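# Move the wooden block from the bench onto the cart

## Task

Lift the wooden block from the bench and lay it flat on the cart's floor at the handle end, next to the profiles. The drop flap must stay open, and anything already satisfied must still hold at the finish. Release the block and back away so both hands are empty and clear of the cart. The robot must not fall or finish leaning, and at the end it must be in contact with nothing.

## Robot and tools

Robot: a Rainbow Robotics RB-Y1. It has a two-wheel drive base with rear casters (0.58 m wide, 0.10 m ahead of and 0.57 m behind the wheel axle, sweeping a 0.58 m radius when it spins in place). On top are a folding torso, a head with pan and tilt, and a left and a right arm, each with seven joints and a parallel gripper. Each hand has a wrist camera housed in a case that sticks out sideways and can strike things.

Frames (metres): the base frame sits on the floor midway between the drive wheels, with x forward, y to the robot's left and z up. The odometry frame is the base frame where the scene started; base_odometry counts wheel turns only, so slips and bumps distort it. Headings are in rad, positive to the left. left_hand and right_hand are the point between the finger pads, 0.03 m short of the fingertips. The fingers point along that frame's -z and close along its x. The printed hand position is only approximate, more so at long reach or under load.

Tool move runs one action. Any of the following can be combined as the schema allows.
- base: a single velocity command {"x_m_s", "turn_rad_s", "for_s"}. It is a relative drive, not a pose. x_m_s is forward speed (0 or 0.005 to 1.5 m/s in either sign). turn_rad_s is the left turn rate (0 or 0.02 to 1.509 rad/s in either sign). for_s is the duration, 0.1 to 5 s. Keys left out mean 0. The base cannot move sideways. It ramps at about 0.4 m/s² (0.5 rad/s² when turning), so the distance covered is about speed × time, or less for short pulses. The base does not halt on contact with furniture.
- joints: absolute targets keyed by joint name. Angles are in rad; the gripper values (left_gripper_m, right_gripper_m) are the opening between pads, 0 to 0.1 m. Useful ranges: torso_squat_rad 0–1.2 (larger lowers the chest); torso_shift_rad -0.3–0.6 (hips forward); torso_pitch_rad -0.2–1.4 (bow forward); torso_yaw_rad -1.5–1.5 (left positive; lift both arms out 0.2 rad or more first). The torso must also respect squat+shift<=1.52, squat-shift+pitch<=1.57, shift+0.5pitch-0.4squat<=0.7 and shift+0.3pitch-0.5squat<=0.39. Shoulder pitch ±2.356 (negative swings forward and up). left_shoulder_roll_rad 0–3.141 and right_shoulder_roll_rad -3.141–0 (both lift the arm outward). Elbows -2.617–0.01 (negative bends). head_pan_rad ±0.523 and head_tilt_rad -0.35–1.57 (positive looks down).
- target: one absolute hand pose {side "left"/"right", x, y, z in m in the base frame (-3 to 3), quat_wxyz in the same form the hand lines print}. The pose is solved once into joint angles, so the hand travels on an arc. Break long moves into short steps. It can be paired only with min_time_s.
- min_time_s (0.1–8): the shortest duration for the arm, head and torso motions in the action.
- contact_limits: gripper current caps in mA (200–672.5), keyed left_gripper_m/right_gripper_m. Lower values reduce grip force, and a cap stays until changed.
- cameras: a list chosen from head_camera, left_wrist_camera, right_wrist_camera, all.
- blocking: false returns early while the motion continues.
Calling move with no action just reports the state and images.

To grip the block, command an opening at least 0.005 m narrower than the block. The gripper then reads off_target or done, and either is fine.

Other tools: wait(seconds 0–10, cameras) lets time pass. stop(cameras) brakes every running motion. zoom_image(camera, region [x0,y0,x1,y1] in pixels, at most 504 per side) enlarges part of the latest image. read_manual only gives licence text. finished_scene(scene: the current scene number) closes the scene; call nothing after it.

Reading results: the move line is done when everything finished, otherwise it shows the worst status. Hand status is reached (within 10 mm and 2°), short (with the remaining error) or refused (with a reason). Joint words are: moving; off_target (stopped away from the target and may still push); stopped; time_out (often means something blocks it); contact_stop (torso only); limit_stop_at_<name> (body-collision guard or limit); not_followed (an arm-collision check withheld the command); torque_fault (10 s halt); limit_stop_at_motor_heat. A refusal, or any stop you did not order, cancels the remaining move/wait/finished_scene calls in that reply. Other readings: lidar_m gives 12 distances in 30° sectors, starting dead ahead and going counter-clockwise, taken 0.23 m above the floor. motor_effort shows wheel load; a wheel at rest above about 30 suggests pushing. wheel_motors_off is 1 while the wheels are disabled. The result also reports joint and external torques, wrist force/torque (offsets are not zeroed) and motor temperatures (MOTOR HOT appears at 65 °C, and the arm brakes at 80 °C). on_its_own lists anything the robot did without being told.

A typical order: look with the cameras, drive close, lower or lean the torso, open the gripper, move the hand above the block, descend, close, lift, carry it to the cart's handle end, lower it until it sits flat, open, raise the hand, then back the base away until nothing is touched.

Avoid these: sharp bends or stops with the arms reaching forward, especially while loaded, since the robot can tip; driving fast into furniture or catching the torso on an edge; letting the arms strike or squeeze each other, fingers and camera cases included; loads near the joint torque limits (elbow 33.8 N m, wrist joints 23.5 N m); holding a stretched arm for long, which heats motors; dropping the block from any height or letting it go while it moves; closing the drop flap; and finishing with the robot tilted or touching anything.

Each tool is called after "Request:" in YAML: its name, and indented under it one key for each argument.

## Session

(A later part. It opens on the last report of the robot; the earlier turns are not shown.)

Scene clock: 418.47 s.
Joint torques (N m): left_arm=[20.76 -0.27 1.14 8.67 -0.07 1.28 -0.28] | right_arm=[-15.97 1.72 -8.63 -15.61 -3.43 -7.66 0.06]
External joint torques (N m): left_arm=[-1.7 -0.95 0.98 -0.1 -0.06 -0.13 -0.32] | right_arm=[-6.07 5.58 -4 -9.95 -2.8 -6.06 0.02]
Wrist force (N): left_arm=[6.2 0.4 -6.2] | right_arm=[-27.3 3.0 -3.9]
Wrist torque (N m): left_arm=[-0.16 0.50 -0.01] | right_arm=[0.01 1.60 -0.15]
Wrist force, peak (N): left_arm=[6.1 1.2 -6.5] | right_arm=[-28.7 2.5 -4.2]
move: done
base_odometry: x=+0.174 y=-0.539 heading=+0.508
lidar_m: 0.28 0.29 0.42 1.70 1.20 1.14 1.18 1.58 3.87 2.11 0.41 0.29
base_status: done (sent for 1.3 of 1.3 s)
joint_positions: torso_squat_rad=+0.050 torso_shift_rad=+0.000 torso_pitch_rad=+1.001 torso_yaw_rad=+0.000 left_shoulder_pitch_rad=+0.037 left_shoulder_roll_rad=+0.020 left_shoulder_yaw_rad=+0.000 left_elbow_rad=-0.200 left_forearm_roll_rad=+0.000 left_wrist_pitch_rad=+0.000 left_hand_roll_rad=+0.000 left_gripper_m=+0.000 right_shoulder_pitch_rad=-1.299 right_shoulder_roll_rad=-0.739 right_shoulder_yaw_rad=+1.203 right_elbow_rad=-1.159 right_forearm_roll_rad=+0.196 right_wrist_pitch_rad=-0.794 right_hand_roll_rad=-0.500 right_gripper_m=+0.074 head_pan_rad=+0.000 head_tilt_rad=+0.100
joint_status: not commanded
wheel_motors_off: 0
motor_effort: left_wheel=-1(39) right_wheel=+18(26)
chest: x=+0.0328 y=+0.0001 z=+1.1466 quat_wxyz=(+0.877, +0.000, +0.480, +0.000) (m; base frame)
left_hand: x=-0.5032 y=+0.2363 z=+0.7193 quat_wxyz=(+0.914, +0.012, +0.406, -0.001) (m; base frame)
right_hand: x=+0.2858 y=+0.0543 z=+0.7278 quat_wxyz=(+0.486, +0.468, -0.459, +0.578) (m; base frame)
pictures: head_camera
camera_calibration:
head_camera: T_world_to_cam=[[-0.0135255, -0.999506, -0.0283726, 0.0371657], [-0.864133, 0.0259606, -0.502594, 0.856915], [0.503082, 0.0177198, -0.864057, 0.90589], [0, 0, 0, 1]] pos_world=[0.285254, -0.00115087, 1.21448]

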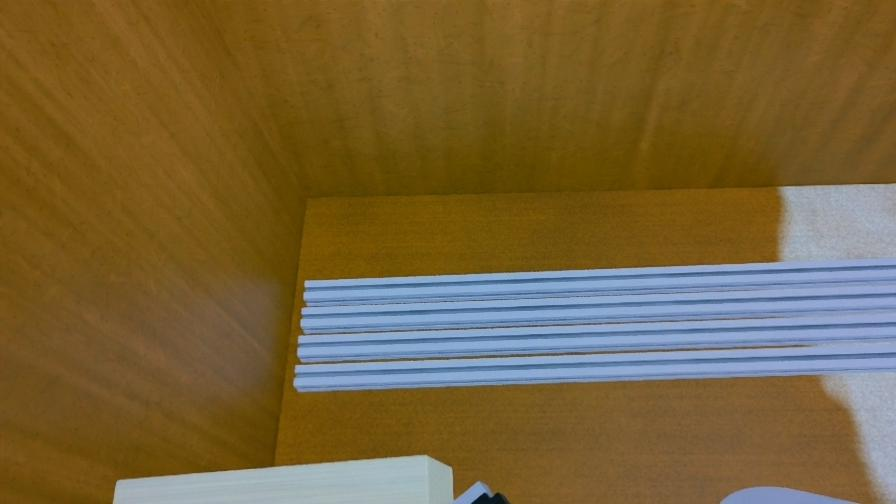

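Request:
move:
  target: {"side":"right","x":0.38,"y":0.04,"z":0.79,"quat_wxyz":[0.469,0.529,-0.469,0.529]}
  min_time_s: 1.5

Request:
move:
  base: {"x_m_s":0.1,"for_s":0.7}
  cameras: ["head_camera"]

Scene clock: 422.97 s.
Joint torques (N m): left_arm=[20.93 -0.27 1.17 8.6 -0.11 1.23 -0.26] | right_arm=[-23.05 0.75 -12.29 -11.7 -5.3 -6.86 -0.24]
External joint torques (N m): left_arm=[-1.52 -0.95 1 -0.18 -0.1 -0.17 -0.3] | right_arm=[-8.73 6.26 -6.67 -7.57 -4.24 -5.42 -0.29]
Wrist force (N): left_arm=[5.9 1.3 -5.2] | right_arm=[-27.9 0.5 -0.4]
Wrist torque (N m): left_arm=[-0.28 0.47 0.02] | right_arm=[-0.12 1.58 0.01]
Wrist force, peak (N): left_arm=[6.3 1.3 -7.1] | right_arm=[-30.0 1.1 0.0]
move: done
base_odometry: x=+0.174 y=-0.539 heading=+0.508
lidar_m: 0.28 0.28 0.41 1.70 1.21 1.14 1.17 1.58 3.87 2.08 0.40 0.29
base_status: not commanded
joint_positions: torso_squat_rad=+0.050 torso_shift_rad=+0.000 torso_pitch_rad=+1.001 torso_yaw_rad=+0.000 left_shoulder_pitch_rad=+0.037 left_shoulder_roll_rad=+0.020 left_shoulder_yaw_rad=+0.000 left_elbow_rad=-0.200 left_forearm_roll_rad=+0.000 left_wrist_pitch_rad=+0.000 left_hand_roll_rad=+0.000 left_gripper_m=+0.000 right_shoulder_pitch_rad=-1.502 right_shoulder_roll_rad=-0.733 right_shoulder_yaw_rad=+1.170 right_elbow_rad=-0.917 right_forearm_roll_rad=+0.134 right_wrist_pitch_rad=-1.105 right_hand_roll_rad=-0.719 right_gripper_m=+0.074 head_pan_rad=+0.000 head_tilt_rad=+0.100
joint_status: all done
wheel_motors_off: 0
motor_effort: left_wheel=-1(2) right_wheel=+20(20)
chest: x=+0.0328 y=+0.0001 z=+1.1466 quat_wxyz=(+0.877, +0.000, +0.480, +0.000) (m; base frame)
left_hand: x=-0.5032 y=+0.2363 z=+0.7193 quat_wxyz=(+0.914, +0.012, +0.406, -0.001) (m; base frame)
right_hand: x=+0.3794 y=+0.0385 z=+0.7880 quat_wxyz=(+0.472, +0.527, -0.467, +0.530) (m; base frame)
right_hand_status: reached (checked arc, planned for 1.5 s): 3 mm and 0.5 deg off.
pictures: none

Scene clock: 424.27 s.
Joint torques (N m): left_arm=[20.74 -0.25 1.25 8.49 -0.13 1.15 -0.28] | right_arm=[-22.32 0.42 -12.01 -12.27 -5.34 -6.99 -0.16]
External joint torques (N m): left_arm=[-1.72 -0.93 1.08 -0.28 -0.12 -0.26 -0.32] | right_arm=[-8.01 5.92 -6.4 -8.14 -4.29 -5.53 -0.21]
Wrist force (N): left_arm=[5.5 0.5 -5.7] | right_arm=[-28.4 1.1 -0.3]
Wrist torque (N m): left_arm=[-0.21 0.45 -0.02] | right_arm=[-0.13 1.57 0.00]
Wrist force, peak (N): left_arm=[5.8 1.3 -6.6] | right_arm=[-29.8 -1.6 0.1]
move: done
base_odometry: x=+0.235 y=-0.505 heading=+0.508
lidar_m: 0.20 0.23 0.31 1.80 1.27 1.21 1.24 1.66 4.12 0.86 0.31 0.22
base_status: done (sent for 0.7 of 0.7 s)
joint_positions: torso_squat_rad=+0.050 torso_shift_rad=+0.000 torso_pitch_rad=+1.001 torso_yaw_rad=+0.000 left_shoulder_pitch_rad=+0.037 left_shoulder_roll_rad=+0.020 left_shoulder_yaw_rad=+0.000 left_elbow_rad=-0.200 left_forearm_roll_rad=+0.000 left_wrist_pitch_rad=+0.000 left_hand_roll_rad=+0.000 left_gripper_m=+0.000 right_shoulder_pitch_rad=-1.502 right_shoulder_roll_rad=-0.732 right_shoulder_yaw_rad=+1.170 right_elbow_rad=-0.917 right_forearm_roll_rad=+0.134 right_wrist_pitch_rad=-1.105 right_hand_roll_rad=-0.719 right_gripper_m=+0.074 head_pan_rad=+0.000 head_tilt_rad=+0.100
joint_status: not commanded
wheel_motors_off: 0
motor_effort: left_wheel=+6(27) right_wheel=-3(46)
chest: x=+0.0328 y=+0.0001 z=+1.1466 quat_wxyz=(+0.877, +0.000, +0.480, +0.000) (m; base frame)
left_hand: x=-0.5032 y=+0.2363 z=+0.7194 quat_wxyz=(+0.914, +0.012, +0.406, -0.001) (m; base frame)
right_hand: x=+0.3794 y=+0.0385 z=+0.7880 quat_wxyz=(+0.472, +0.527, -0.467, +0.530) (m; base frame)
pictures: head_camera
camera_calibration:
head_camera: T_world_to_cam=[[-0.0135293, -0.999506, -0.0283692, 0.037164], [-0.864201, 0.0259597, -0.502476, 0.856879], [0.502965, 0.0177185, -0.864125, 0.905957], [0, 0, 0, 1]] pos_world=[0.285354, -0.00115087, 1.21448]

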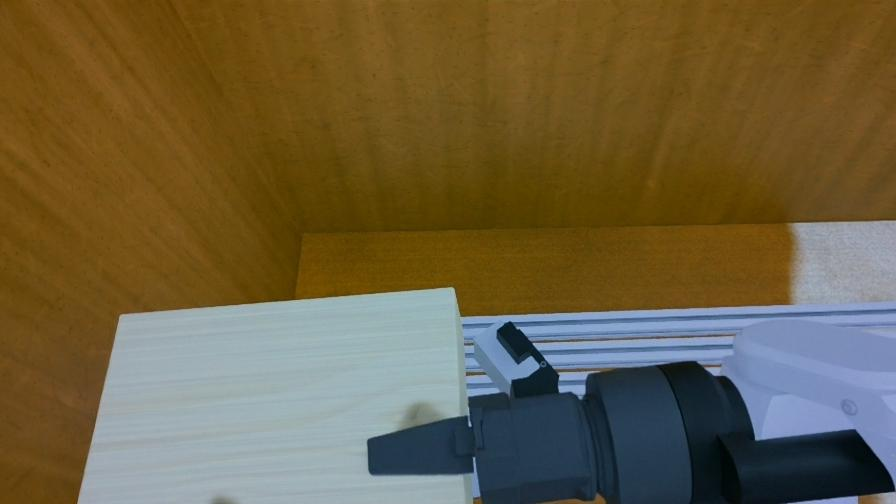

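Request:
move:
  joints: {"torso_squat_rad":0.4,"torso_shift_rad":0.2,"torso_pitch_rad":1.1,"right_hand_roll_rad":-0.62}
  min_time_s: 2.0

Request:
move:
  target: {"side":"right","x":0.43,"y":0.04,"z":0.63,"quat_wxyz":[0.4848,0.515,-0.4848,0.515]}
  min_time_s: 1.2

Request:
move:
  joints: {"torso_squat_rad":0.62,"torso_shift_rad":0.31,"torso_pitch_rad":1.15,"head_tilt_rad":0.4}
  min_time_s: 1.5
  cameras: ["head_camera"]

Scene clock: 428.87 s.
Joint torques (N m): left_arm=[21.95 -0.3 1.44 9.09 -0.13 1.31 -0.22] | right_arm=[-20.31 0.81 -10.9 -12.71 -5.03 -7.52 0.23]
External joint torques (N m): left_arm=[-2 -0.93 1.27 -0.28 -0.12 -0.24 -0.26] | right_arm=[-7.95 5.62 -6.05 -8.3 -4.12 -5.96 0.18]
Wrist force (N): left_arm=[6.1 0.9 -5.5] | right_arm=[-28.8 1.2 0.1]
Wrist torque (N m): left_arm=[-0.23 0.45 -0.01] | right_arm=[-0.21 1.51 -0.16]
Wrist force, peak (N): left_arm=[6.2 1.1 -6.9] | right_arm=[-29.5 0.1 0.2]
move: done
base_odometry: x=+0.235 y=-0.505 heading=+0.508
lidar_m: 0.21 0.21 0.30 1.80 1.27 1.20 1.24 1.67 4.10 0.85 0.31 0.23
base_status: not commanded
joint_positions: torso_squat_rad=+0.400 torso_shift_rad=+0.200 torso_pitch_rad=+1.101 torso_yaw_rad=+0.000 left_shoulder_pitch_rad=+0.037 left_shoulder_roll_rad=+0.020 left_shoulder_yaw_rad=+0.000 left_elbow_rad=-0.200 left_forearm_roll_rad=+0.000 left_wrist_pitch_rad=+0.000 left_hand_roll_rad=+0.000 left_gripper_m=+0.000 right_shoulder_pitch_rad=-1.502 right_shoulder_roll_rad=-0.732 right_shoulder_yaw_rad=+1.170 right_elbow_rad=-0.917 right_forearm_roll_rad=+0.134 right_wrist_pitch_rad=-1.105 right_hand_roll_rad=-0.620 right_gripper_m=+0.074 head_pan_rad=+0.000 head_tilt_rad=+0.100
joint_status: all done
wheel_motors_off: 0
motor_effort: left_wheel=+1(8) right_wheel=+1(5)
chest: x=+0.1763 y=+0.0001 z=+1.0525 quat_wxyz=(+0.852, +0.000, +0.523, +0.000) (m; base frame)
left_hand: x=-0.3998 y=+0.2363 z=+0.6809 quat_wxyz=(+0.892, +0.012, +0.451, -0.001) (m; base frame)
right_hand: x=+0.4854 y=+0.0385 z=+0.6611 quat_wxyz=(+0.470, +0.530, -0.470, +0.527) (m; base frame)
pictures: none

Scene clock: 430.40 s.
Joint torques (N m): left_arm=[22.24 -0.11 0.83 9.15 -0.2 1.37 -0.16] | right_arm=[-13.91 3.65 -8.99 -14.58 -3.77 -8.11 0.14]
External joint torques (N m): left_arm=[-1.71 -0.74 0.66 -0.22 -0.18 -0.17 -0.21] | right_arm=[-4.83 7.48 -5.21 -9.62 -3.14 -6.39 0.09]
Wrist force (N): left_arm=[6.0 0.9 -5.6] | right_arm=[-28.8 0.9 -0.2]
Wrist torque (N m): left_arm=[-0.23 0.47 0.04] | right_arm=[-0.16 1.53 -0.16]
Wrist force, peak (N): left_arm=[6.5 1.2 -6.0] | right_arm=[-29.7 1.3 0.1]
move: done
base_odometry: x=+0.235 y=-0.505 heading=+0.508
lidar_m: 0.20 0.22 0.31 1.81 1.27 1.20 1.24 1.67 4.09 0.85 0.30 0.22
base_status: not commanded
joint_positions: torso_squat_rad=+0.400 torso_shift_rad=+0.200 torso_pitch_rad=+1.101 torso_yaw_rad=+0.000 left_shoulder_pitch_rad=+0.037 left_shoulder_roll_rad=+0.020 left_shoulder_yaw_rad=+0.000 left_elbow_rad=-0.200 left_forearm_roll_rad=+0.000 left_wrist_pitch_rad=+0.000 left_hand_roll_rad=+0.000 left_gripper_m=+0.000 right_shoulder_pitch_rad=-1.344 right_shoulder_roll_rad=-0.702 right_shoulder_yaw_rad=+1.154 right_elbow_rad=-0.967 right_forearm_roll_rad=+0.116 right_wrist_pitch_rad=-1.033 right_hand_roll_rad=-0.463 right_gripper_m=+0.074 head_pan_rad=+0.000 head_tilt_rad=+0.100
joint_status: all done
wheel_motors_off: 0
motor_effort: left_wheel=+1(1) right_wheel=-1(3)
chest: x=+0.1763 y=+0.0001 z=+1.0525 quat_wxyz=(+0.852, +0.000, +0.523, +0.000) (m; base frame)
left_hand: x=-0.3998 y=+0.2363 z=+0.6809 quat_wxyz=(+0.892, +0.012, +0.451, -0.001) (m; base frame)
right_hand: x=+0.4296 y=+0.0383 z=+0.6280 quat_wxyz=(+0.487, +0.513, -0.483, +0.516) (m; base frame)
right_hand_status: reached (checked arc, planned for 1.2 s): 3 mm and 0.4 deg off.
pictures: none

Scene clock: 432.20 s.
Joint torques (N m): left_arm=[22.74 -0.14 1.07 9.35 -0.23 1.44 -0.22] | right_arm=[-12.75 4.06 -8.01 -14.8 -3.28 -8.43 0.07]
External joint torques (N m): left_arm=[-1.87 -0.75 0.9 -0.28 -0.21 -0.17 -0.27] | right_arm=[-4.75 7.51 -4.68 -9.75 -2.73 -6.66 0.02]
Wrist force (N): left_arm=[6.0 0.9 -5.2] | right_arm=[-28.7 -0.7 0.0]
Wrist torque (N m): left_arm=[-0.23 0.49 -0.01] | right_arm=[-0.25 1.56 -0.17]
Wrist force, peak (N): left_arm=[6.4 1.6 -6.2] | right_arm=[-29.6 -0.6 0.4]
move: done
base_odometry: x=+0.235 y=-0.505 heading=+0.508
lidar_m: 0.21 0.23 0.31 1.81 1.27 1.20 1.24 1.68 4.09 0.86 0.31 0.21
base_status: not commanded
joint_positions: torso_squat_rad=+0.620 torso_shift_rad=+0.310 torso_pitch_rad=+1.151 torso_yaw_rad=+0.000 left_shoulder_pitch_rad=+0.037 left_shoulder_roll_rad=+0.020 left_shoulder_yaw_rad=+0.000 left_elbow_rad=-0.200 left_forearm_roll_rad=+0.000 left_wrist_pitch_rad=+0.000 left_hand_roll_rad=+0.000 left_gripper_m=+0.000 right_shoulder_pitch_rad=-1.344 right_shoulder_roll_rad=-0.702 right_shoulder_yaw_rad=+1.154 right_elbow_rad=-0.967 right_forearm_roll_rad=+0.116 right_wrist_pitch_rad=-1.033 right_hand_roll_rad=-0.463 right_gripper_m=+0.074 head_pan_rad=+0.000 head_tilt_rad=+0.400
joint_status: all done
wheel_motors_off: 0
motor_effort: left_wheel=-1(3) right_wheel=+2(4)
chest: x=+0.2286 y=+0.0001 z=+0.9492 quat_wxyz=(+0.839, +0.000, +0.544, +0.000) (m; base frame)
left_hand: x=-0.3653 y=+0.2363 z=+0.6069 quat_wxyz=(+0.881, +0.012, +0.473, -0.001) (m; base frame)
right_hand: x=+0.4605 y=+0.0383 z=+0.5127 quat_wxyz=(+0.499, +0.526, -0.470, +0.503) (m; base frame)
pictures: head_camera
camera_calibration:
head_camera: T_world_to_cam=[[-0.0246192, -0.999503, -0.0196722, 0.02935], [-0.996707, 0.0260615, -0.0767788, 0.548094], [0.0772534, 0.0177172, -0.996854, 0.920116], [0, 0, 0, 1]] pos_world=[0.47593, -0.00125057, 0.959881]

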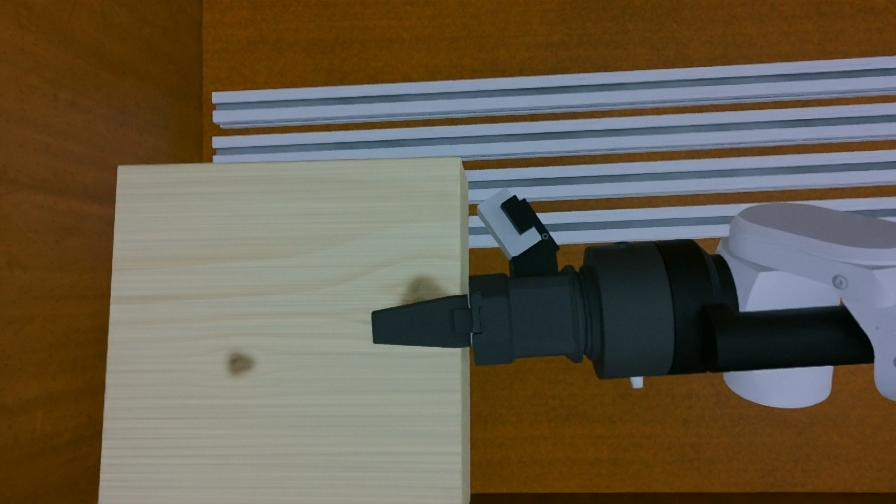

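Request:
move:
  target: {"side":"right","x":0.42,"y":0.035,"z":0.51,"quat_wxyz":[0.4848,0.515,-0.4848,0.515]}
  min_time_s: 1.0

Request:
move:
  joints: {"torso_squat_rad":0.78,"torso_shift_rad":0.41,"torso_pitch_rad":1.2}
  min_time_s: 1.5
  cameras: ["head_camera"]

Scene clock: 436.17 s.
Joint torques (N m): left_arm=[22.95 -0.34 1.16 9.38 -0.11 1.42 -0.27] | right_arm=[-9.17 1.97 -6.91 -15.92 -2.5 -8.6 0.15]
External joint torques (N m): left_arm=[-1.66 -0.95 0.99 -0.25 -0.09 -0.18 -0.31] | right_arm=[-3.31 5.23 -4.22 -10.49 -2.08 -6.79 0.1]
Wrist force (N): left_arm=[6.3 1.0 -4.7] | right_arm=[-28.8 0.4 -0.1]
Wrist torque (N m): left_arm=[-0.25 0.54 0.03] | right_arm=[-0.13 1.54 -0.16]
Wrist force, peak (N): left_arm=[7.1 -0.1 -5.5] | right_arm=[-29.4 0.3 -0.3]
move: done
base_odometry: x=+0.235 y=-0.505 heading=+0.508
lidar_m: 0.22 0.22 0.31 1.81 1.28 1.21 1.24 1.67 4.10 0.84 0.31 0.21
base_status: not commanded
joint_positions: torso_squat_rad=+0.620 torso_shift_rad=+0.310 torso_pitch_rad=+1.151 torso_yaw_rad=+0.000 left_shoulder_pitch_rad=+0.037 left_shoulder_roll_rad=+0.020 left_shoulder_yaw_rad=+0.000 left_elbow_rad=-0.200 left_forearm_roll_rad=+0.000 left_wrist_pitch_rad=+0.000 left_hand_roll_rad=+0.000 left_gripper_m=+0.000 right_shoulder_pitch_rad=-1.247 right_shoulder_roll_rad=-0.720 right_shoulder_yaw_rad=+1.149 right_elbow_rad=-1.054 right_forearm_roll_rad=+0.127 right_wrist_pitch_rad=-0.990 right_hand_roll_rad=-0.342 right_gripper_m=+0.074 head_pan_rad=+0.000 head_tilt_rad=+0.400
joint_status: all done
wheel_motors_off: 0
motor_effort: left_wheel=-1(3) right_wheel=+2(4)
chest: x=+0.2286 y=+0.0001 z=+0.9492 quat_wxyz=(+0.839, +0.000, +0.544, +0.000) (m; base frame)
left_hand: x=-0.3653 y=+0.2363 z=+0.6069 quat_wxyz=(+0.881, +0.012, +0.473, -0.001) (m; base frame)
right_hand: x=+0.4197 y=+0.0337 z=+0.5082 quat_wxyz=(+0.486, +0.514, -0.483, +0.516) (m; base frame)
right_hand_status: reached (checked arc, planned for 1.0 s): 2 mm and 0.3 deg off.
pictures: none

Scene clock: 437.97 s.
Joint torques (N m): left_arm=[23.08 -0.54 1.01 9.7 -0.09 1.46 -0.29] | right_arm=[-8.21 2.9 -5.28 -15.65 -2.27 -8.88 0.06]
External joint torques (N m): left_arm=[-2.12 -1.12 0.84 -0.15 -0.07 -0.2 -0.34] | right_arm=[-3.46 5.78 -3.02 -10.17 -1.92 -7.04 0.01]
Wrist force (N): left_arm=[6.4 1.7 -4.8] | right_arm=[-28.5 -1.1 -0.3]
Wrist torque (N m): left_arm=[-0.30 0.51 -0.01] | right_arm=[-0.23 1.57 -0.16]
Wrist force, peak (N): left_arm=[6.8 1.3 -5.9] | right_arm=[-29.9 0.2 -0.3]
move: done
base_odometry: x=+0.235 y=-0.505 heading=+0.508
lidar_m: 0.21 0.21 0.32 1.82 1.28 1.20 1.24 1.67 4.11 0.87 0.31 0.22
base_status: not commanded
joint_positions: torso_squat_rad=+0.780 torso_shift_rad=+0.410 torso_pitch_rad=+1.200 torso_yaw_rad=+0.000 left_shoulder_pitch_rad=+0.037 left_shoulder_roll_rad=+0.020 left_shoulder_yaw_rad=+0.000 left_elbow_rad=-0.200 left_forearm_roll_rad=+0.000 left_wrist_pitch_rad=+0.000 left_hand_roll_rad=+0.000 left_gripper_m=+0.000 right_shoulder_pitch_rad=-1.247 right_shoulder_roll_rad=-0.721 right_shoulder_yaw_rad=+1.149 right_elbow_rad=-1.054 right_forearm_roll_rad=+0.127 right_wrist_pitch_rad=-0.990 right_hand_roll_rad=-0.342 right_gripper_m=+0.074 head_pan_rad=+0.000 head_tilt_rad=+0.400
joint_status: all done
wheel_motors_off: 0
motor_effort: left_wheel=-2(4) right_wheel=+4(5)
chest: x=+0.2589 y=+0.0001 z=+0.8490 quat_wxyz=(+0.825, +0.000, +0.565, +0.000) (m; base frame)
left_hand: x=-0.3510 y=+0.2363 z=+0.5362 quat_wxyz=(+0.869, +0.012, +0.495, -0.002) (m; base frame)
right_hand: x=+0.4283 y=+0.0337 z=+0.3992 quat_wxyz=(+0.498, +0.526, -0.471, +0.503) (m; base frame)
pictures: head_camera
camera_calibration:
head_camera: T_world_to_cam=[[-0.0255504, -0.999503, -0.0184425, 0.0273224], [-0.999274, 0.0260575, -0.0278007, 0.529675], [0.0282675, 0.0177188, -0.999443, 0.832868], [0, 0, 0, 1]] pos_world=[0.506446, -0.00125058, 0.847634]

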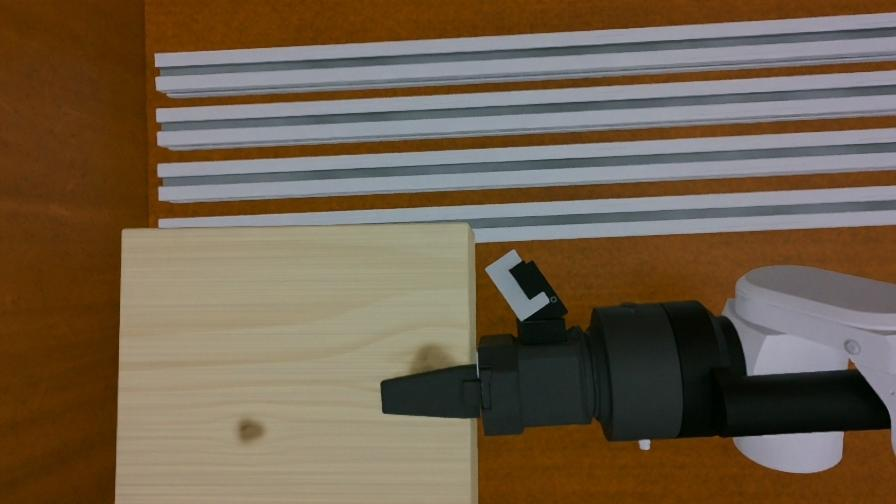

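Request:
move:
  target: {"side":"right","x":0.417,"y":0.035,"z":0.405,"quat_wxyz":[0.5174,0.4777,-0.4498,0.5494]}
  min_time_s: 1.0

Request:
move:
  target: {"side":"right","x":0.417,"y":0.035,"z":0.385,"quat_wxyz":[0.5174,0.4777,-0.4498,0.5494]}
  min_time_s: 0.8
  cameras: ["head_camera"]

Scene clock: 443.40 s.
Joint torques (N m): left_arm=[23.29 -0.29 1.08 9.61 -0.1 1.48 -0.1] | right_arm=[-7.25 2.82 -3.72 -17.95 -1.83 -8.51 0.21]
External joint torques (N m): left_arm=[-1.9 -0.87 0.91 -0.25 -0.08 -0.18 -0.15] | right_arm=[-3.23 6.52 -1.23 -11.38 -1.58 -6.7 0.16]
Wrist force (N): left_arm=[6.2 0.4 -5.6] | right_arm=[-28.7 0.3 -3.6]
Wrist torque (N m): left_arm=[-0.11 0.49 0.02] | right_arm=[-0.21 1.51 -0.17]
Wrist force, peak (N): left_arm=[7.6 1.4 -4.9] | right_arm=[-30.5 1.1 -2.7]
move: done
base_odometry: x=+0.235 y=-0.505 heading=+0.508
lidar_m: 0.21 0.22 0.31 1.82 1.27 1.20 1.24 1.66 4.10 0.87 0.31 0.22
base_status: not commanded
joint_positions: torso_squat_rad=+0.780 torso_shift_rad=+0.410 torso_pitch_rad=+1.200 torso_yaw_rad=+0.000 left_shoulder_pitch_rad=+0.037 left_shoulder_roll_rad=+0.020 left_shoulder_yaw_rad=+0.000 left_elbow_rad=-0.200 left_forearm_roll_rad=+0.000 left_wrist_pitch_rad=+0.000 left_hand_roll_rad=+0.000 left_gripper_m=+0.000 right_shoulder_pitch_rad=-1.198 right_shoulder_roll_rad=-0.847 right_shoulder_yaw_rad=+1.158 right_elbow_rad=-1.349 right_forearm_roll_rad=+0.161 right_wrist_pitch_rad=-0.700 right_hand_roll_rad=-0.328 right_gripper_m=+0.074 head_pan_rad=+0.000 head_tilt_rad=+0.400
joint_status: all done
wheel_motors_off: 0
motor_effort: left_wheel=-3(4) right_wheel=+2(5)
chest: x=+0.2589 y=+0.0001 z=+0.8490 quat_wxyz=(+0.825, +0.000, +0.565, +0.000) (m; base frame)
left_hand: x=-0.3510 y=+0.2363 z=+0.5362 quat_wxyz=(+0.869, +0.012, +0.495, -0.002) (m; base frame)
right_hand: x=+0.4170 y=+0.0330 z=+0.4035 quat_wxyz=(+0.517, +0.479, -0.450, +0.549) (m; base frame)
right_hand_status: reached (checked arc, planned for 1.0 s): 3 mm and 0.2 deg off.
pictures: none

Scene clock: 444.53 s.
Joint torques (N m): left_arm=[22.78 -0.19 1.23 9.66 -0.1 1.51 -0.16] | right_arm=[-6.35 2.63 -1.69 -11.8 -1.49 -5.34 -1.01]
External joint torques (N m): left_arm=[-2.41 -0.77 1.06 -0.19 -0.09 -0.15 -0.21] | right_arm=[-2.21 5.82 0.6 -5.67 -1.23 -3.53 -1.06]
Wrist force (N): left_arm=[6.6 0.4 -4.9] | right_arm=[-20.5 0.9 -1.1]
Wrist torque (N m): left_arm=[-0.14 0.46 0.00] | right_arm=[-0.50 0.12 0.73]
Wrist force, peak (N): left_arm=[7.0 0.5 -5.5] | right_arm=[-29.5 0.5 -3.0]
move: done
base_odometry: x=+0.235 y=-0.505 heading=+0.508
lidar_m: 0.20 0.22 0.32 1.81 1.27 1.20 1.25 1.67 4.10 0.86 0.31 0.22
base_status: not commanded
joint_positions: torso_squat_rad=+0.780 torso_shift_rad=+0.410 torso_pitch_rad=+1.200 torso_yaw_rad=+0.000 left_shoulder_pitch_rad=+0.037 left_shoulder_roll_rad=+0.020 left_shoulder_yaw_rad=+0.000 left_elbow_rad=-0.200 left_forearm_roll_rad=+0.000 left_wrist_pitch_rad=+0.000 left_hand_roll_rad=+0.000 left_gripper_m=+0.000 right_shoulder_pitch_rad=-1.213 right_shoulder_roll_rad=-0.785 right_shoulder_yaw_rad=+1.161 right_elbow_rad=-1.218 right_forearm_roll_rad=+0.163 right_wrist_pitch_rad=-0.760 right_hand_roll_rad=-0.312 right_gripper_m=+0.074 head_pan_rad=+0.000 head_tilt_rad=+0.400
joint_status: all done
wheel_motors_off: 0
motor_effort: left_wheel=-4(5) right_wheel=+5(6)
chest: x=+0.2588 y=+0.0001 z=+0.8491 quat_wxyz=(+0.825, +0.000, +0.564, +0.000) (m; base frame)
left_hand: x=-0.3510 y=+0.2363 z=+0.5361 quat_wxyz=(+0.869, +0.012, +0.495, -0.002) (m; base frame)
right_hand: x=+0.4172 y=+0.0339 z=+0.3841 quat_wxyz=(+0.518, +0.476, -0.449, +0.550) (m; base frame)
right_hand_status: reached (checked arc, planned for 0.8 s): 1 mm and 0.2 deg off.
pictures: head_camera
camera_calibration:
head_camera: T_world_to_cam=[[-0.0255483, -0.999503, -0.0184501, 0.0273289], [-0.999265, 0.0260609, -0.0281005, 0.52983], [0.0285674, 0.0177186, -0.999435, 0.832911], [0, 0, 0, 1]] pos_world=[0.506345, -0.00125057, 0.847833]

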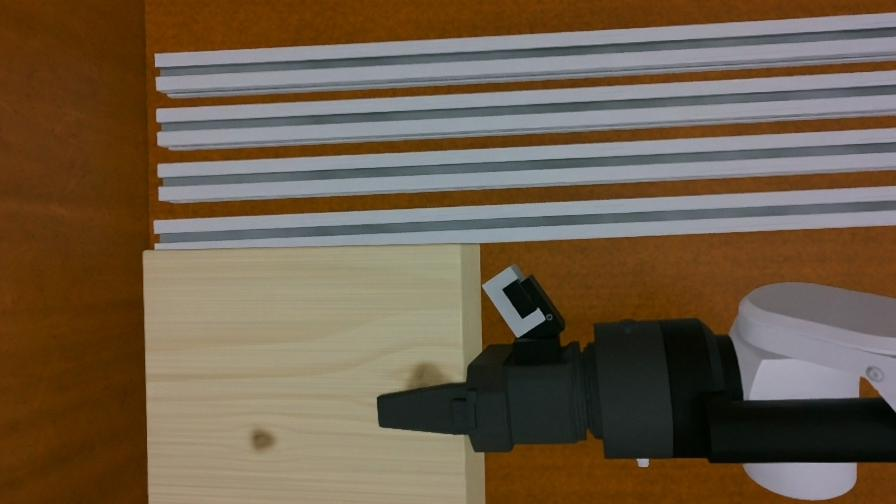

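Request:
move:
  joints: {"right_gripper_m":0.084}

Request:
move:
  joints: {"right_gripper_m":0.1}
  cameras: ["head_camera","right_wrist_camera"]

Scene clock: 449.13 s.
Joint torques (N m): left_arm=[23.17 -0.39 1.17 9.66 -0.06 1.64 -0.21] | right_arm=[-6.32 1.94 -2.36 -12.04 -1.32 -5.15 -0.4]
External joint torques (N m): left_arm=[-2.02 -0.98 1 -0.19 -0.05 -0.02 -0.26] | right_arm=[-2.19 5.11 -0.06 -5.91 -1.06 -3.34 -0.45]
Wrist force (N): left_arm=[6.6 0.5 -5.1] | right_arm=[-19.0 0.2 -1.4]
Wrist torque (N m): left_arm=[-0.19 0.51 0.06] | right_arm=[-0.15 -0.08 -0.03]
Wrist force, peak (N): left_arm=[7.4 0.7 -5.3] | right_arm=[-26.0 0.8 -5.1]
move: done
base_odometry: x=+0.235 y=-0.505 heading=+0.508
lidar_m: 0.21 0.22 0.31 1.80 1.27 1.20 1.24 1.66 4.11 0.85 0.32 0.23
base_status: not commanded
joint_positions: torso_squat_rad=+0.780 torso_shift_rad=+0.410 torso_pitch_rad=+1.200 torso_yaw_rad=+0.000 left_shoulder_pitch_rad=+0.037 left_shoulder_roll_rad=+0.020 left_shoulder_yaw_rad=+0.000 left_elbow_rad=-0.200 left_forearm_roll_rad=+0.000 left_wrist_pitch_rad=+0.000 left_hand_roll_rad=+0.000 left_gripper_m=+0.000 right_shoulder_pitch_rad=-1.213 right_shoulder_roll_rad=-0.784 right_shoulder_yaw_rad=+1.161 right_elbow_rad=-1.218 right_forearm_roll_rad=+0.163 right_wrist_pitch_rad=-0.760 right_hand_roll_rad=-0.312 right_gripper_m=+0.084 head_pan_rad=+0.000 head_tilt_rad=+0.400
joint_status: all done
wheel_motors_off: 0
motor_effort: left_wheel=-3(4) right_wheel=+3(6)
chest: x=+0.2588 y=+0.0001 z=+0.8491 quat_wxyz=(+0.825, +0.000, +0.564, +0.000) (m; base frame)
left_hand: x=-0.3510 y=+0.2363 z=+0.5362 quat_wxyz=(+0.869, +0.012, +0.495, -0.002) (m; base frame)
right_hand: x=+0.4171 y=+0.0340 z=+0.3841 quat_wxyz=(+0.518, +0.476, -0.449, +0.550) (m; base frame)
pictures: none

Scene clock: 449.77 s.
Joint torques (N m): left_arm=[23.2 -0.28 1.12 9.65 -0.22 1.45 -0.14] | right_arm=[-6.09 1.8 -1.93 -12.04 -1.28 -5.07 -0.44]
External joint torques (N m): left_arm=[-1.99 -0.86 0.95 -0.21 -0.2 -0.21 -0.19] | right_arm=[-1.95 4.97 0.37 -5.9 -1.01 -3.25 -0.49]
Wrist force (N): left_arm=[6.8 1.3 -5.4] | right_arm=[-18.7 -1.1 -1.1]
Wrist torque (N m): left_arm=[-0.26 0.51 -0.02] | right_arm=[-0.14 -0.24 0.04]
Wrist force, peak (N): left_arm=[7.2 0.3 -5.2] | right_arm=[-20.1 -1.4 -1.4]
move: done
base_odometry: x=+0.235 y=-0.505 heading=+0.508
lidar_m: 0.20 0.22 0.31 1.81 1.28 1.20 1.23 1.66 4.10 0.88 0.31 0.22
base_status: not commanded
joint_positions: torso_squat_rad=+0.780 torso_shift_rad=+0.410 torso_pitch_rad=+1.200 torso_yaw_rad=+0.000 left_shoulder_pitch_rad=+0.037 left_shoulder_roll_rad=+0.020 left_shoulder_yaw_rad=+0.000 left_elbow_rad=-0.200 left_forearm_roll_rad=+0.000 left_wrist_pitch_rad=+0.000 left_hand_roll_rad=+0.000 left_gripper_m=+0.000 right_shoulder_pitch_rad=-1.213 right_shoulder_roll_rad=-0.784 right_shoulder_yaw_rad=+1.161 right_elbow_rad=-1.218 right_forearm_roll_rad=+0.163 right_wrist_pitch_rad=-0.760 right_hand_roll_rad=-0.312 right_gripper_m=+0.099 head_pan_rad=+0.000 head_tilt_rad=+0.400
joint_status: all done
wheel_motors_off: 0
motor_effort: left_wheel=-3(4) right_wheel=+3(6)
chest: x=+0.2588 y=+0.0001 z=+0.8491 quat_wxyz=(+0.825, +0.000, +0.564, +0.000) (m; base frame)
left_hand: x=-0.3510 y=+0.2363 z=+0.5362 quat_wxyz=(+0.869, +0.012, +0.495, -0.002) (m; base frame)
right_hand: x=+0.4171 y=+0.0340 z=+0.3841 quat_wxyz=(+0.518, +0.476, -0.449, +0.550) (m; base frame)
pictures: head_camera, right_wrist_camera
camera_calibration:
head_camera: T_world_to_cam=[[-0.0255483, -0.999503, -0.0184501, 0.027327], [-0.999265, 0.0260609, -0.0281005, 0.529827], [0.0285674, 0.0177186, -0.999435, 0.832811], [0, 0, 0, 1]] pos_world=[0.506345, -0.00125057, 0.847733]
right_wrist_camera: T_world_to_cam=[[0.0359169, -0.114899, -0.992728, 0.369005], [-0.829725, -0.557108, 0.0344604, 0.378828], [-0.557016, 0.822453, -0.115344, 0.3209], [0, 0, 0, 1]] pos_world=[0.479816, -0.0104789, 0.390281]

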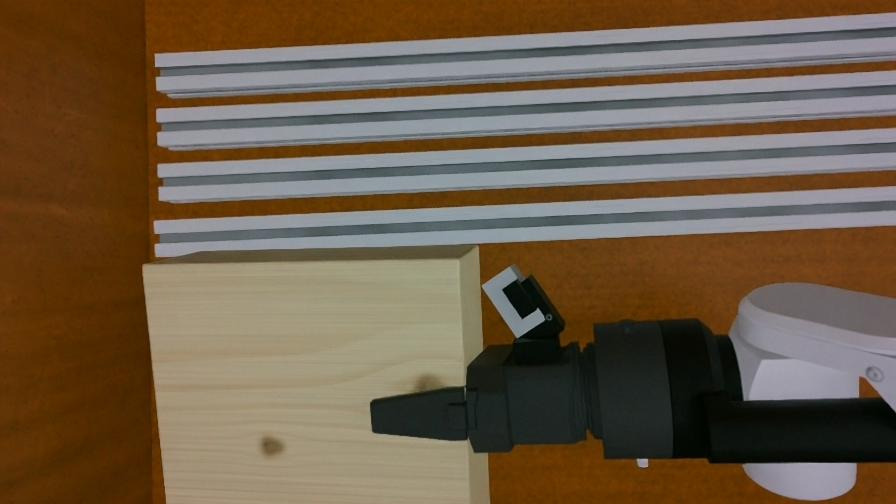

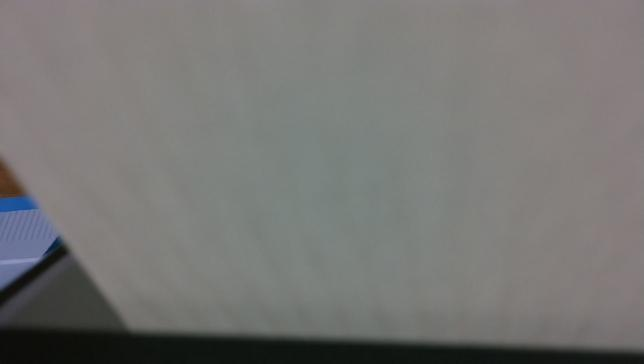

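Request:
move:
  target: {"side":"right","x":0.417,"y":0.025,"z":0.377,"quat_wxyz":[0.5174,0.4777,-0.4498,0.5494]}
  min_time_s: 1.0

Request:
move:
  target: {"side":"right","x":0.421,"y":-0.055,"z":0.383,"quat_wxyz":[0.5174,0.4777,-0.4498,0.5494]}
  min_time_s: 2.5
  cameras: ["head_camera","right_wrist_camera"]

Scene clock: 455.70 s.
Joint torques (N m): left_arm=[23.1 0.02 1.04 9.74 -0.19 1.54 -0.15] | right_arm=[-3.12 -0.98 -4.54 -7.66 -1.09 -3.83 0.18]
External joint torques (N m): left_arm=[-2.09 -0.57 0.86 -0.12 -0.17 -0.12 -0.2] | right_arm=[0.9 2.43 -2.33 -1.86 -0.81 -2.01 0.13]
Wrist force (N): left_arm=[5.8 1.0 -4.9] | right_arm=[-16.7 0.8 -5.7]
Wrist torque (N m): left_arm=[-0.23 0.41 -0.03] | right_arm=[-0.30 -0.88 -0.05]
Wrist force, peak (N): left_arm=[7.1 0.7 -6.0] | right_arm=[-19.3 1.0 -6.4]
move: done
base_odometry: x=+0.235 y=-0.505 heading=+0.508
lidar_m: 0.21 0.22 0.32 1.81 1.27 1.19 1.24 1.68 4.10 0.87 0.31 0.22
base_status: not commanded
joint_positions: torso_squat_rad=+0.780 torso_shift_rad=+0.410 torso_pitch_rad=+1.200 torso_yaw_rad=+0.000 left_shoulder_pitch_rad=+0.037 left_shoulder_roll_rad=+0.020 left_shoulder_yaw_rad=+0.000 left_elbow_rad=-0.200 left_forearm_roll_rad=+0.000 left_wrist_pitch_rad=+0.000 left_hand_roll_rad=+0.000 left_gripper_m=+0.000 right_shoulder_pitch_rad=-1.210 right_shoulder_roll_rad=-0.778 right_shoulder_yaw_rad=+1.158 right_elbow_rad=-1.165 right_forearm_roll_rad=+0.161 right_wrist_pitch_rad=-0.808 right_hand_roll_rad=-0.302 right_gripper_m=+0.099 head_pan_rad=+0.000 head_tilt_rad=+0.400
joint_status: all done
wheel_motors_off: 0
motor_effort: left_wheel=-3(4) right_wheel=+4(6)
chest: x=+0.2588 y=+0.0001 z=+0.8491 quat_wxyz=(+0.825, +0.000, +0.564, +0.000) (m; base frame)
left_hand: x=-0.3510 y=+0.2363 z=+0.5362 quat_wxyz=(+0.869, +0.012, +0.495, -0.002) (m; base frame)
right_hand: x=+0.4169 y=+0.0246 z=+0.3769 quat_wxyz=(+0.518, +0.477, -0.449, +0.550) (m; base frame)
right_hand_status: reached (checked arc, planned for 1.0 s): 0 mm and 0.2 deg off.
pictures: none

Scene clock: 458.53 s.
Joint torques (N m): left_arm=[23.4 -0.38 0.96 9.64 -0.19 1.43 -0.25] | right_arm=[-2.79 -9 -5.55 -9.02 -1.45 -5 0.37]
External joint torques (N m): left_arm=[-1.79 -0.96 0.78 -0.21 -0.17 -0.23 -0.3] | right_arm=[0.06 -1.88 -3.19 -4.5 -1.12 -3.17 0.32]
Wrist force (N): left_arm=[6.5 0.5 -5.2] | right_arm=[-18.9 1.9 -5.4]
Wrist torque (N m): left_arm=[-0.18 0.49 0.02] | right_arm=[-0.27 -0.22 -0.31]
Wrist force, peak (N): left_arm=[7.2 1.7 -5.6] | right_arm=[-23.3 2.0 -5.4]
move: done
base_odometry: x=+0.235 y=-0.505 heading=+0.508
lidar_m: 0.21 0.22 0.30 1.81 1.26 1.20 1.24 1.66 4.10 0.85 0.30 0.22
base_status: not commanded
joint_positions: torso_squat_rad=+0.780 torso_shift_rad=+0.410 torso_pitch_rad=+1.200 torso_yaw_rad=+0.000 left_shoulder_pitch_rad=+0.037 left_shoulder_roll_rad=+0.020 left_shoulder_yaw_rad=+0.000 left_elbow_rad=-0.200 left_forearm_roll_rad=+0.000 left_wrist_pitch_rad=+0.000 left_hand_roll_rad=+0.000 left_gripper_m=+0.000 right_shoulder_pitch_rad=-1.150 right_shoulder_roll_rad=-0.937 right_shoulder_yaw_rad=+1.130 right_elbow_rad=-1.166 right_forearm_roll_rad=+0.130 right_wrist_pitch_rad=-0.974 right_hand_roll_rad=-0.279 right_gripper_m=+0.099 head_pan_rad=+0.000 head_tilt_rad=+0.400
joint_status: all done
wheel_motors_off: 0
motor_effort: left_wheel=-3(4) right_wheel=+4(6)
chest: x=+0.2588 y=+0.0001 z=+0.8491 quat_wxyz=(+0.825, +0.000, +0.564, +0.000) (m; base frame)
left_hand: x=-0.3510 y=+0.2363 z=+0.5362 quat_wxyz=(+0.869, +0.012, +0.495, -0.002) (m; base frame)
right_hand: x=+0.4208 y=-0.0546 z=+0.3823 quat_wxyz=(+0.518, +0.477, -0.449, +0.550) (m; base frame)
right_hand_status: reached (checked arc, planned for 2.5 s): 1 mm and 0.1 deg off.
pictures: head_camera, right_wrist_camera
camera_calibration:
head_camera: T_world_to_cam=[[-0.025547, -0.999502, -0.0185499, 0.0274108], [-0.999265, 0.0260624, -0.0280979, 0.529825], [0.0285674, 0.0178185, -0.999433, 0.832809], [0, 0, 0, 1]] pos_world=[0.506345, -0.00125082, 0.847733]
right_wrist_camera: T_world_to_cam=[[0.0354694, -0.112725, -0.992993, 0.357361], [-0.829071, -0.558124, 0.0337443, 0.33252], [-0.558017, 0.822065, -0.113253, 0.395152], [0, 0, 0, 1]] pos_world=[0.483509, -0.0989698, 0.388388]

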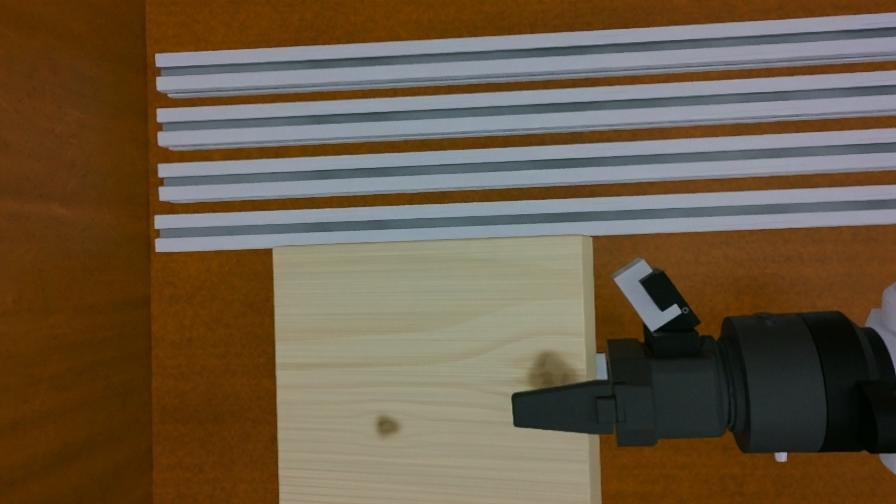

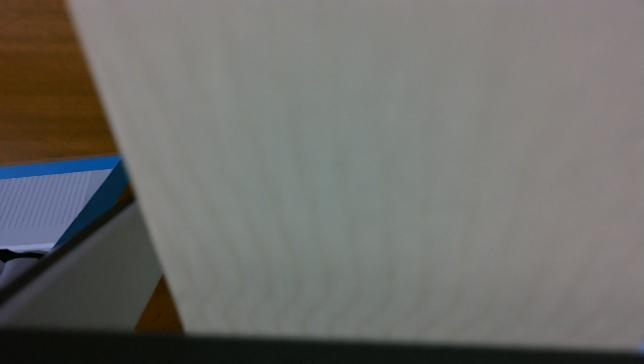

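Request:
move:
  target: {"side":"right","x":0.414,"y":0.035,"z":0.38,"quat_wxyz":[0.5174,0.4777,-0.4498,0.5494]}
  min_time_s: 2.0
  cameras: ["head_camera"]

Request:
move:
  target: {"side":"right","x":0.414,"y":0.012,"z":0.388,"quat_wxyz":[0.5782,0.3912,-0.3683,0.614]}
  min_time_s: 2.0
  cameras: ["head_camera","right_wrist_camera"]

Scene clock: 468.27 s.
Joint torques (N m): left_arm=[23.14 -0.37 1.15 9.8 -0.23 1.45 -0.13] | right_arm=[-7.96 4.19 -1.84 -13 -0.66 -4.89 -0.14]
External joint torques (N m): left_arm=[-2.05 -0.95 0.97 -0.05 -0.22 -0.21 -0.17] | right_arm=[-3.94 7.2 0.33 -7 -0.39 -3.07 -0.19]
Wrist force (N): left_arm=[6.9 1.5 -4.6] | right_arm=[-19.4 0.8 0.6]
Wrist torque (N m): left_arm=[-0.28 0.57 -0.01] | right_arm=[-0.16 0.10 -0.07]
Wrist force, peak (N): left_arm=[7.4 0.6 -5.8] | right_arm=[-20.2 1.7 -5.8]
move: done
base_odometry: x=+0.235 y=-0.505 heading=+0.508
lidar_m: 0.20 0.22 0.31 1.80 1.27 1.20 1.24 1.67 4.09 0.87 0.31 0.23
base_status: not commanded
joint_positions: torso_squat_rad=+0.780 torso_shift_rad=+0.410 torso_pitch_rad=+1.200 torso_yaw_rad=+0.000 left_shoulder_pitch_rad=+0.037 left_shoulder_roll_rad=+0.020 left_shoulder_yaw_rad=+0.000 left_elbow_rad=-0.200 left_forearm_roll_rad=+0.000 left_wrist_pitch_rad=+0.000 left_hand_roll_rad=+0.000 left_gripper_m=+0.000 right_shoulder_pitch_rad=-1.210 right_shoulder_roll_rad=-0.766 right_shoulder_yaw_rad=+1.161 right_elbow_rad=-1.182 right_forearm_roll_rad=+0.164 right_wrist_pitch_rad=-0.778 right_hand_roll_rad=-0.302 right_gripper_m=+0.099 head_pan_rad=+0.000 head_tilt_rad=+0.400
joint_status: all done
wheel_motors_off: 0
motor_effort: left_wheel=-3(4) right_wheel=+4(6)
chest: x=+0.2588 y=+0.0001 z=+0.8491 quat_wxyz=(+0.825, +0.000, +0.564, +0.000) (m; base frame)
left_hand: x=-0.3510 y=+0.2363 z=+0.5362 quat_wxyz=(+0.869, +0.012, +0.495, -0.002) (m; base frame)
right_hand: x=+0.4140 y=+0.0336 z=+0.3788 quat_wxyz=(+0.519, +0.476, -0.449, +0.550) (m; base frame)
right_hand_status: reached (checked arc, planned for 2.0 s): 2 mm and 0.3 deg off.
pictures: head_camera
camera_calibration:
head_camera: T_world_to_cam=[[-0.025547, -0.999502, -0.0185499, 0.0274108], [-0.999265, 0.0260624, -0.0280979, 0.529825], [0.0285674, 0.0178185, -0.999433, 0.832809], [0, 0, 0, 1]] pos_world=[0.506345, -0.00125082, 0.847733]

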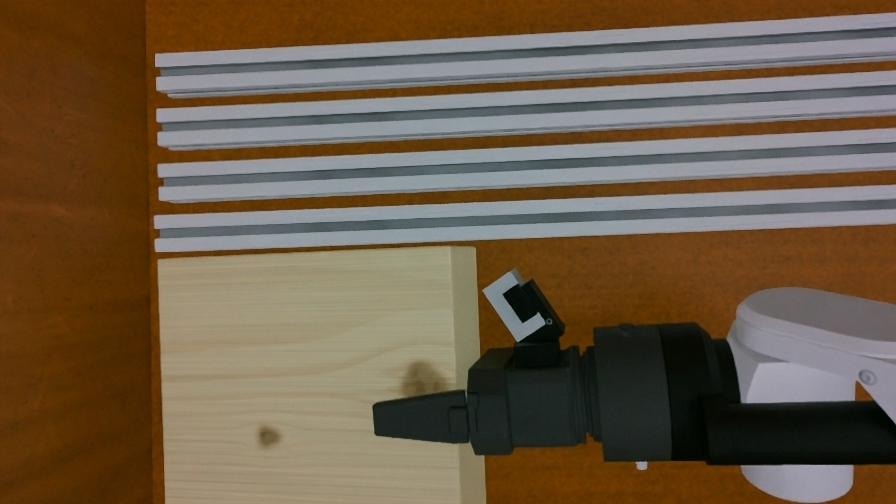

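Scene clock: 470.60 s.
Joint torques (N m): left_arm=[23.09 -0.06 1.14 9.6 -0.12 1.51 -0.19] | right_arm=[-7.05 -4.79 -2.73 -12.02 0.03 -3.2 -0.09]
External joint torques (N m): left_arm=[-2.1 -0.64 0.97 -0.25 -0.11 -0.15 -0.24] | right_arm=[-2.98 0.27 0.22 -4.74 0.07 -1.61 -0.14]
Wrist force (N): left_arm=[7.2 0.4 -4.9] | right_arm=[-14.2 1.4 -7.0]
Wrist torque (N m): left_arm=[-0.16 0.57 0.00] | right_arm=[-0.19 -0.39 -0.11]
Wrist force, peak (N): left_arm=[7.0 1.3 -6.2] | right_arm=[-19.3 1.4 -7.3]
move: done
base_odometry: x=+0.235 y=-0.505 heading=+0.508
lidar_m: 0.21 0.22 0.30 1.80 1.26 1.19 1.24 1.66 4.09 0.86 0.31 0.23
base_status: not commanded
joint_positions: torso_squat_rad=+0.780 torso_shift_rad=+0.410 torso_pitch_rad=+1.200 torso_yaw_rad=+0.000 left_shoulder_pitch_rad=+0.037 left_shoulder_roll_rad=+0.020 left_shoulder_yaw_rad=+0.000 left_elbow_rad=-0.200 left_forearm_roll_rad=+0.000 left_wrist_pitch_rad=+0.000 left_hand_roll_rad=+0.000 left_gripper_m=+0.000 right_shoulder_pitch_rad=-1.234 right_shoulder_roll_rad=-1.016 right_shoulder_yaw_rad=+1.258 right_elbow_rad=-1.659 right_forearm_roll_rad=+0.224 right_wrist_pitch_rad=-0.249 right_hand_roll_rad=-0.448 right_gripper_m=+0.099 head_pan_rad=+0.000 head_tilt_rad=+0.400
joint_status: all done
wheel_motors_off: 0
motor_effort: left_wheel=-3(4) right_wheel=+4(6)
chest: x=+0.2588 y=+0.0001 z=+0.8491 quat_wxyz=(+0.825, +0.000, +0.564, +0.000) (m; base frame)
left_hand: x=-0.3510 y=+0.2363 z=+0.5362 quat_wxyz=(+0.869, +0.012, +0.495, -0.002) (m; base frame)
right_hand: x=+0.4141 y=+0.0110 z=+0.3876 quat_wxyz=(+0.578, +0.391, -0.371, +0.613) (m; base frame)
right_hand_status: reached (checked arc, planned for 2.0 s): 1 mm and 0.3 deg off.
pictures: head_camera, right_wrist_camera
camera_calibration:
head_camera: T_world_to_cam=[[-0.025547, -0.999502, -0.0185499, 0.0274108], [-0.999265, 0.0260624, -0.0280979, 0.529825], [0.0285674, 0.0178185, -0.999433, 0.832809], [0, 0, 0, 1]] pos_world=[0.506345, -0.00125082, 0.847733]
right_wrist_camera: T_world_to_cam=[[0.0527475, -0.392778, -0.918119, 0.337076], [-0.83333, -0.523922, 0.176261, 0.309591], [-0.550254, 0.755799, -0.354949, 0.429244], [0, 0, 0, 1]] pos_world=[0.476404, -0.0298247, 0.407267]

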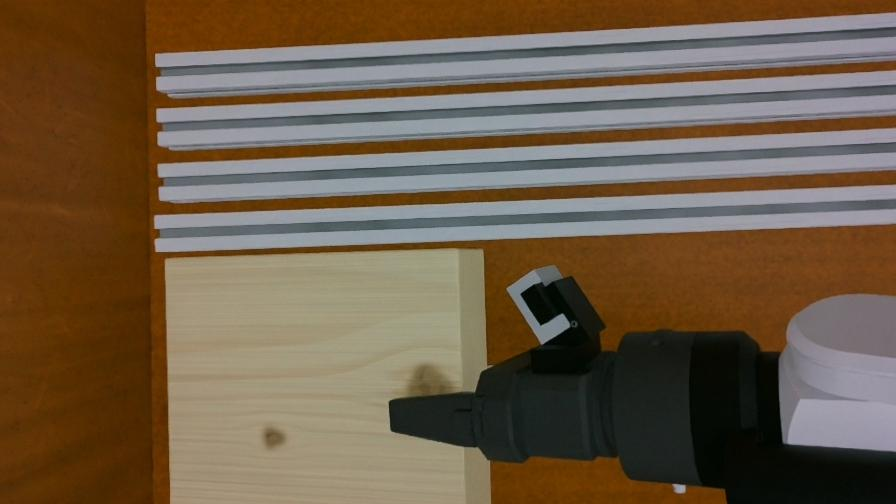

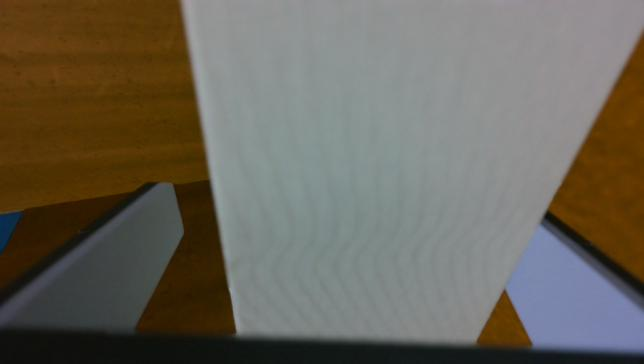

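Request:
move:
  target: {"side":"right","x":0.416,"y":-0.04,"z":0.390,"quat_wxyz":[0.5782,0.3912,-0.3683,0.614]}
  min_time_s: 1.5
  cameras: ["head_camera","right_wrist_camera"]

Scene clock: 473.50 s.
Joint torques (N m): left_arm=[23.25 -0.24 1.04 9.66 -0.14 1.6 -0.19] | right_arm=[-1.73 -9.13 -4.73 -7.55 -0.62 -1.8 0.17]
External joint torques (N m): left_arm=[-1.94 -0.83 0.87 -0.2 -0.12 -0.06 -0.24] | right_arm=[1.42 -1.72 -1.83 -1.01 -0.51 -0.18 0.13]
Wrist force (N): left_arm=[6.0 0.8 -5.0] | right_arm=[-6.3 1.7 -1.9]
Wrist torque (N m): left_arm=[-0.22 0.45 0.01] | right_arm=[-0.25 -0.31 -0.24]
Wrist force, peak (N): left_arm=[7.0 0.6 -5.6] | right_arm=[-15.6 1.1 -7.7]
move: done
base_odometry: x=+0.235 y=-0.505 heading=+0.508
lidar_m: 0.21 0.22 0.31 1.79 1.26 1.20 1.23 1.67 4.08 0.84 0.31 0.22
base_status: not commanded
joint_positions: torso_squat_rad=+0.780 torso_shift_rad=+0.410 torso_pitch_rad=+1.200 torso_yaw_rad=+0.000 left_shoulder_pitch_rad=+0.037 left_shoulder_roll_rad=+0.020 left_shoulder_yaw_rad=+0.000 left_elbow_rad=-0.200 left_forearm_roll_rad=+0.000 left_wrist_pitch_rad=+0.000 left_hand_roll_rad=+0.000 left_gripper_m=+0.000 right_shoulder_pitch_rad=-1.162 right_shoulder_roll_rad=-1.135 right_shoulder_yaw_rad=+1.203 right_elbow_rad=-1.671 right_forearm_roll_rad=+0.198 right_wrist_pitch_rad=-0.365 right_hand_roll_rad=-0.409 right_gripper_m=+0.099 head_pan_rad=+0.000 head_tilt_rad=+0.400
joint_status: all done
wheel_motors_off: 0
motor_effort: left_wheel=-2(4) right_wheel=+5(5)
chest: x=+0.2588 y=+0.0001 z=+0.8491 quat_wxyz=(+0.825, +0.000, +0.564, +0.000) (m; base frame)
left_hand: x=-0.3510 y=+0.2363 z=+0.5361 quat_wxyz=(+0.869, +0.012, +0.495, -0.002) (m; base frame)
right_hand: x=+0.4159 y=-0.0397 z=+0.3900 quat_wxyz=(+0.578, +0.391, -0.368, +0.614) (m; base frame)
right_hand_status: reached (checked arc, planned for 1.5 s): 0 mm and 0.0 deg off.
pictures: head_camera, right_wrist_camera
camera_calibration:
head_camera: T_world_to_cam=[[-0.0255435, -0.999502, -0.0185499, 0.0274108], [-0.999265, 0.0260589, -0.028098, 0.529828], [0.0285674, 0.0178186, -0.999433, 0.832909], [0, 0, 0, 1]] pos_world=[0.506345, -0.00125083, 0.847833]
right_wrist_camera: T_world_to_cam=[[0.0530855, -0.396122, -0.916662, 0.318422], [-0.830887, -0.526698, 0.179487, 0.281761], [-0.553903, 0.752115, -0.357092, 0.471705], [0, 0, 0, 1]] pos_world=[0.478487, -0.0802394, 0.409755]

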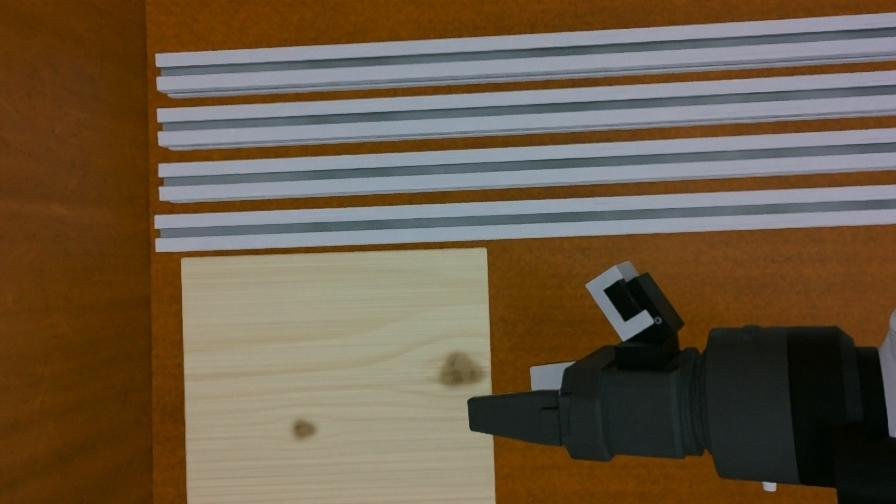

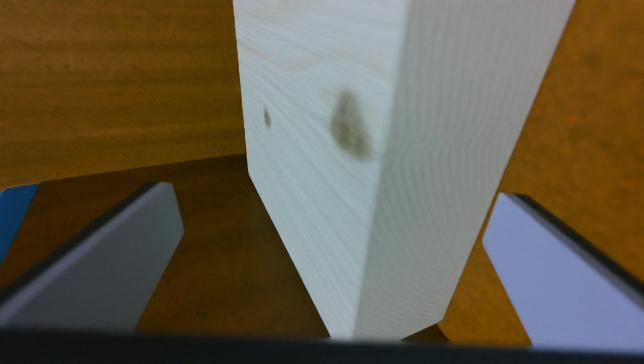

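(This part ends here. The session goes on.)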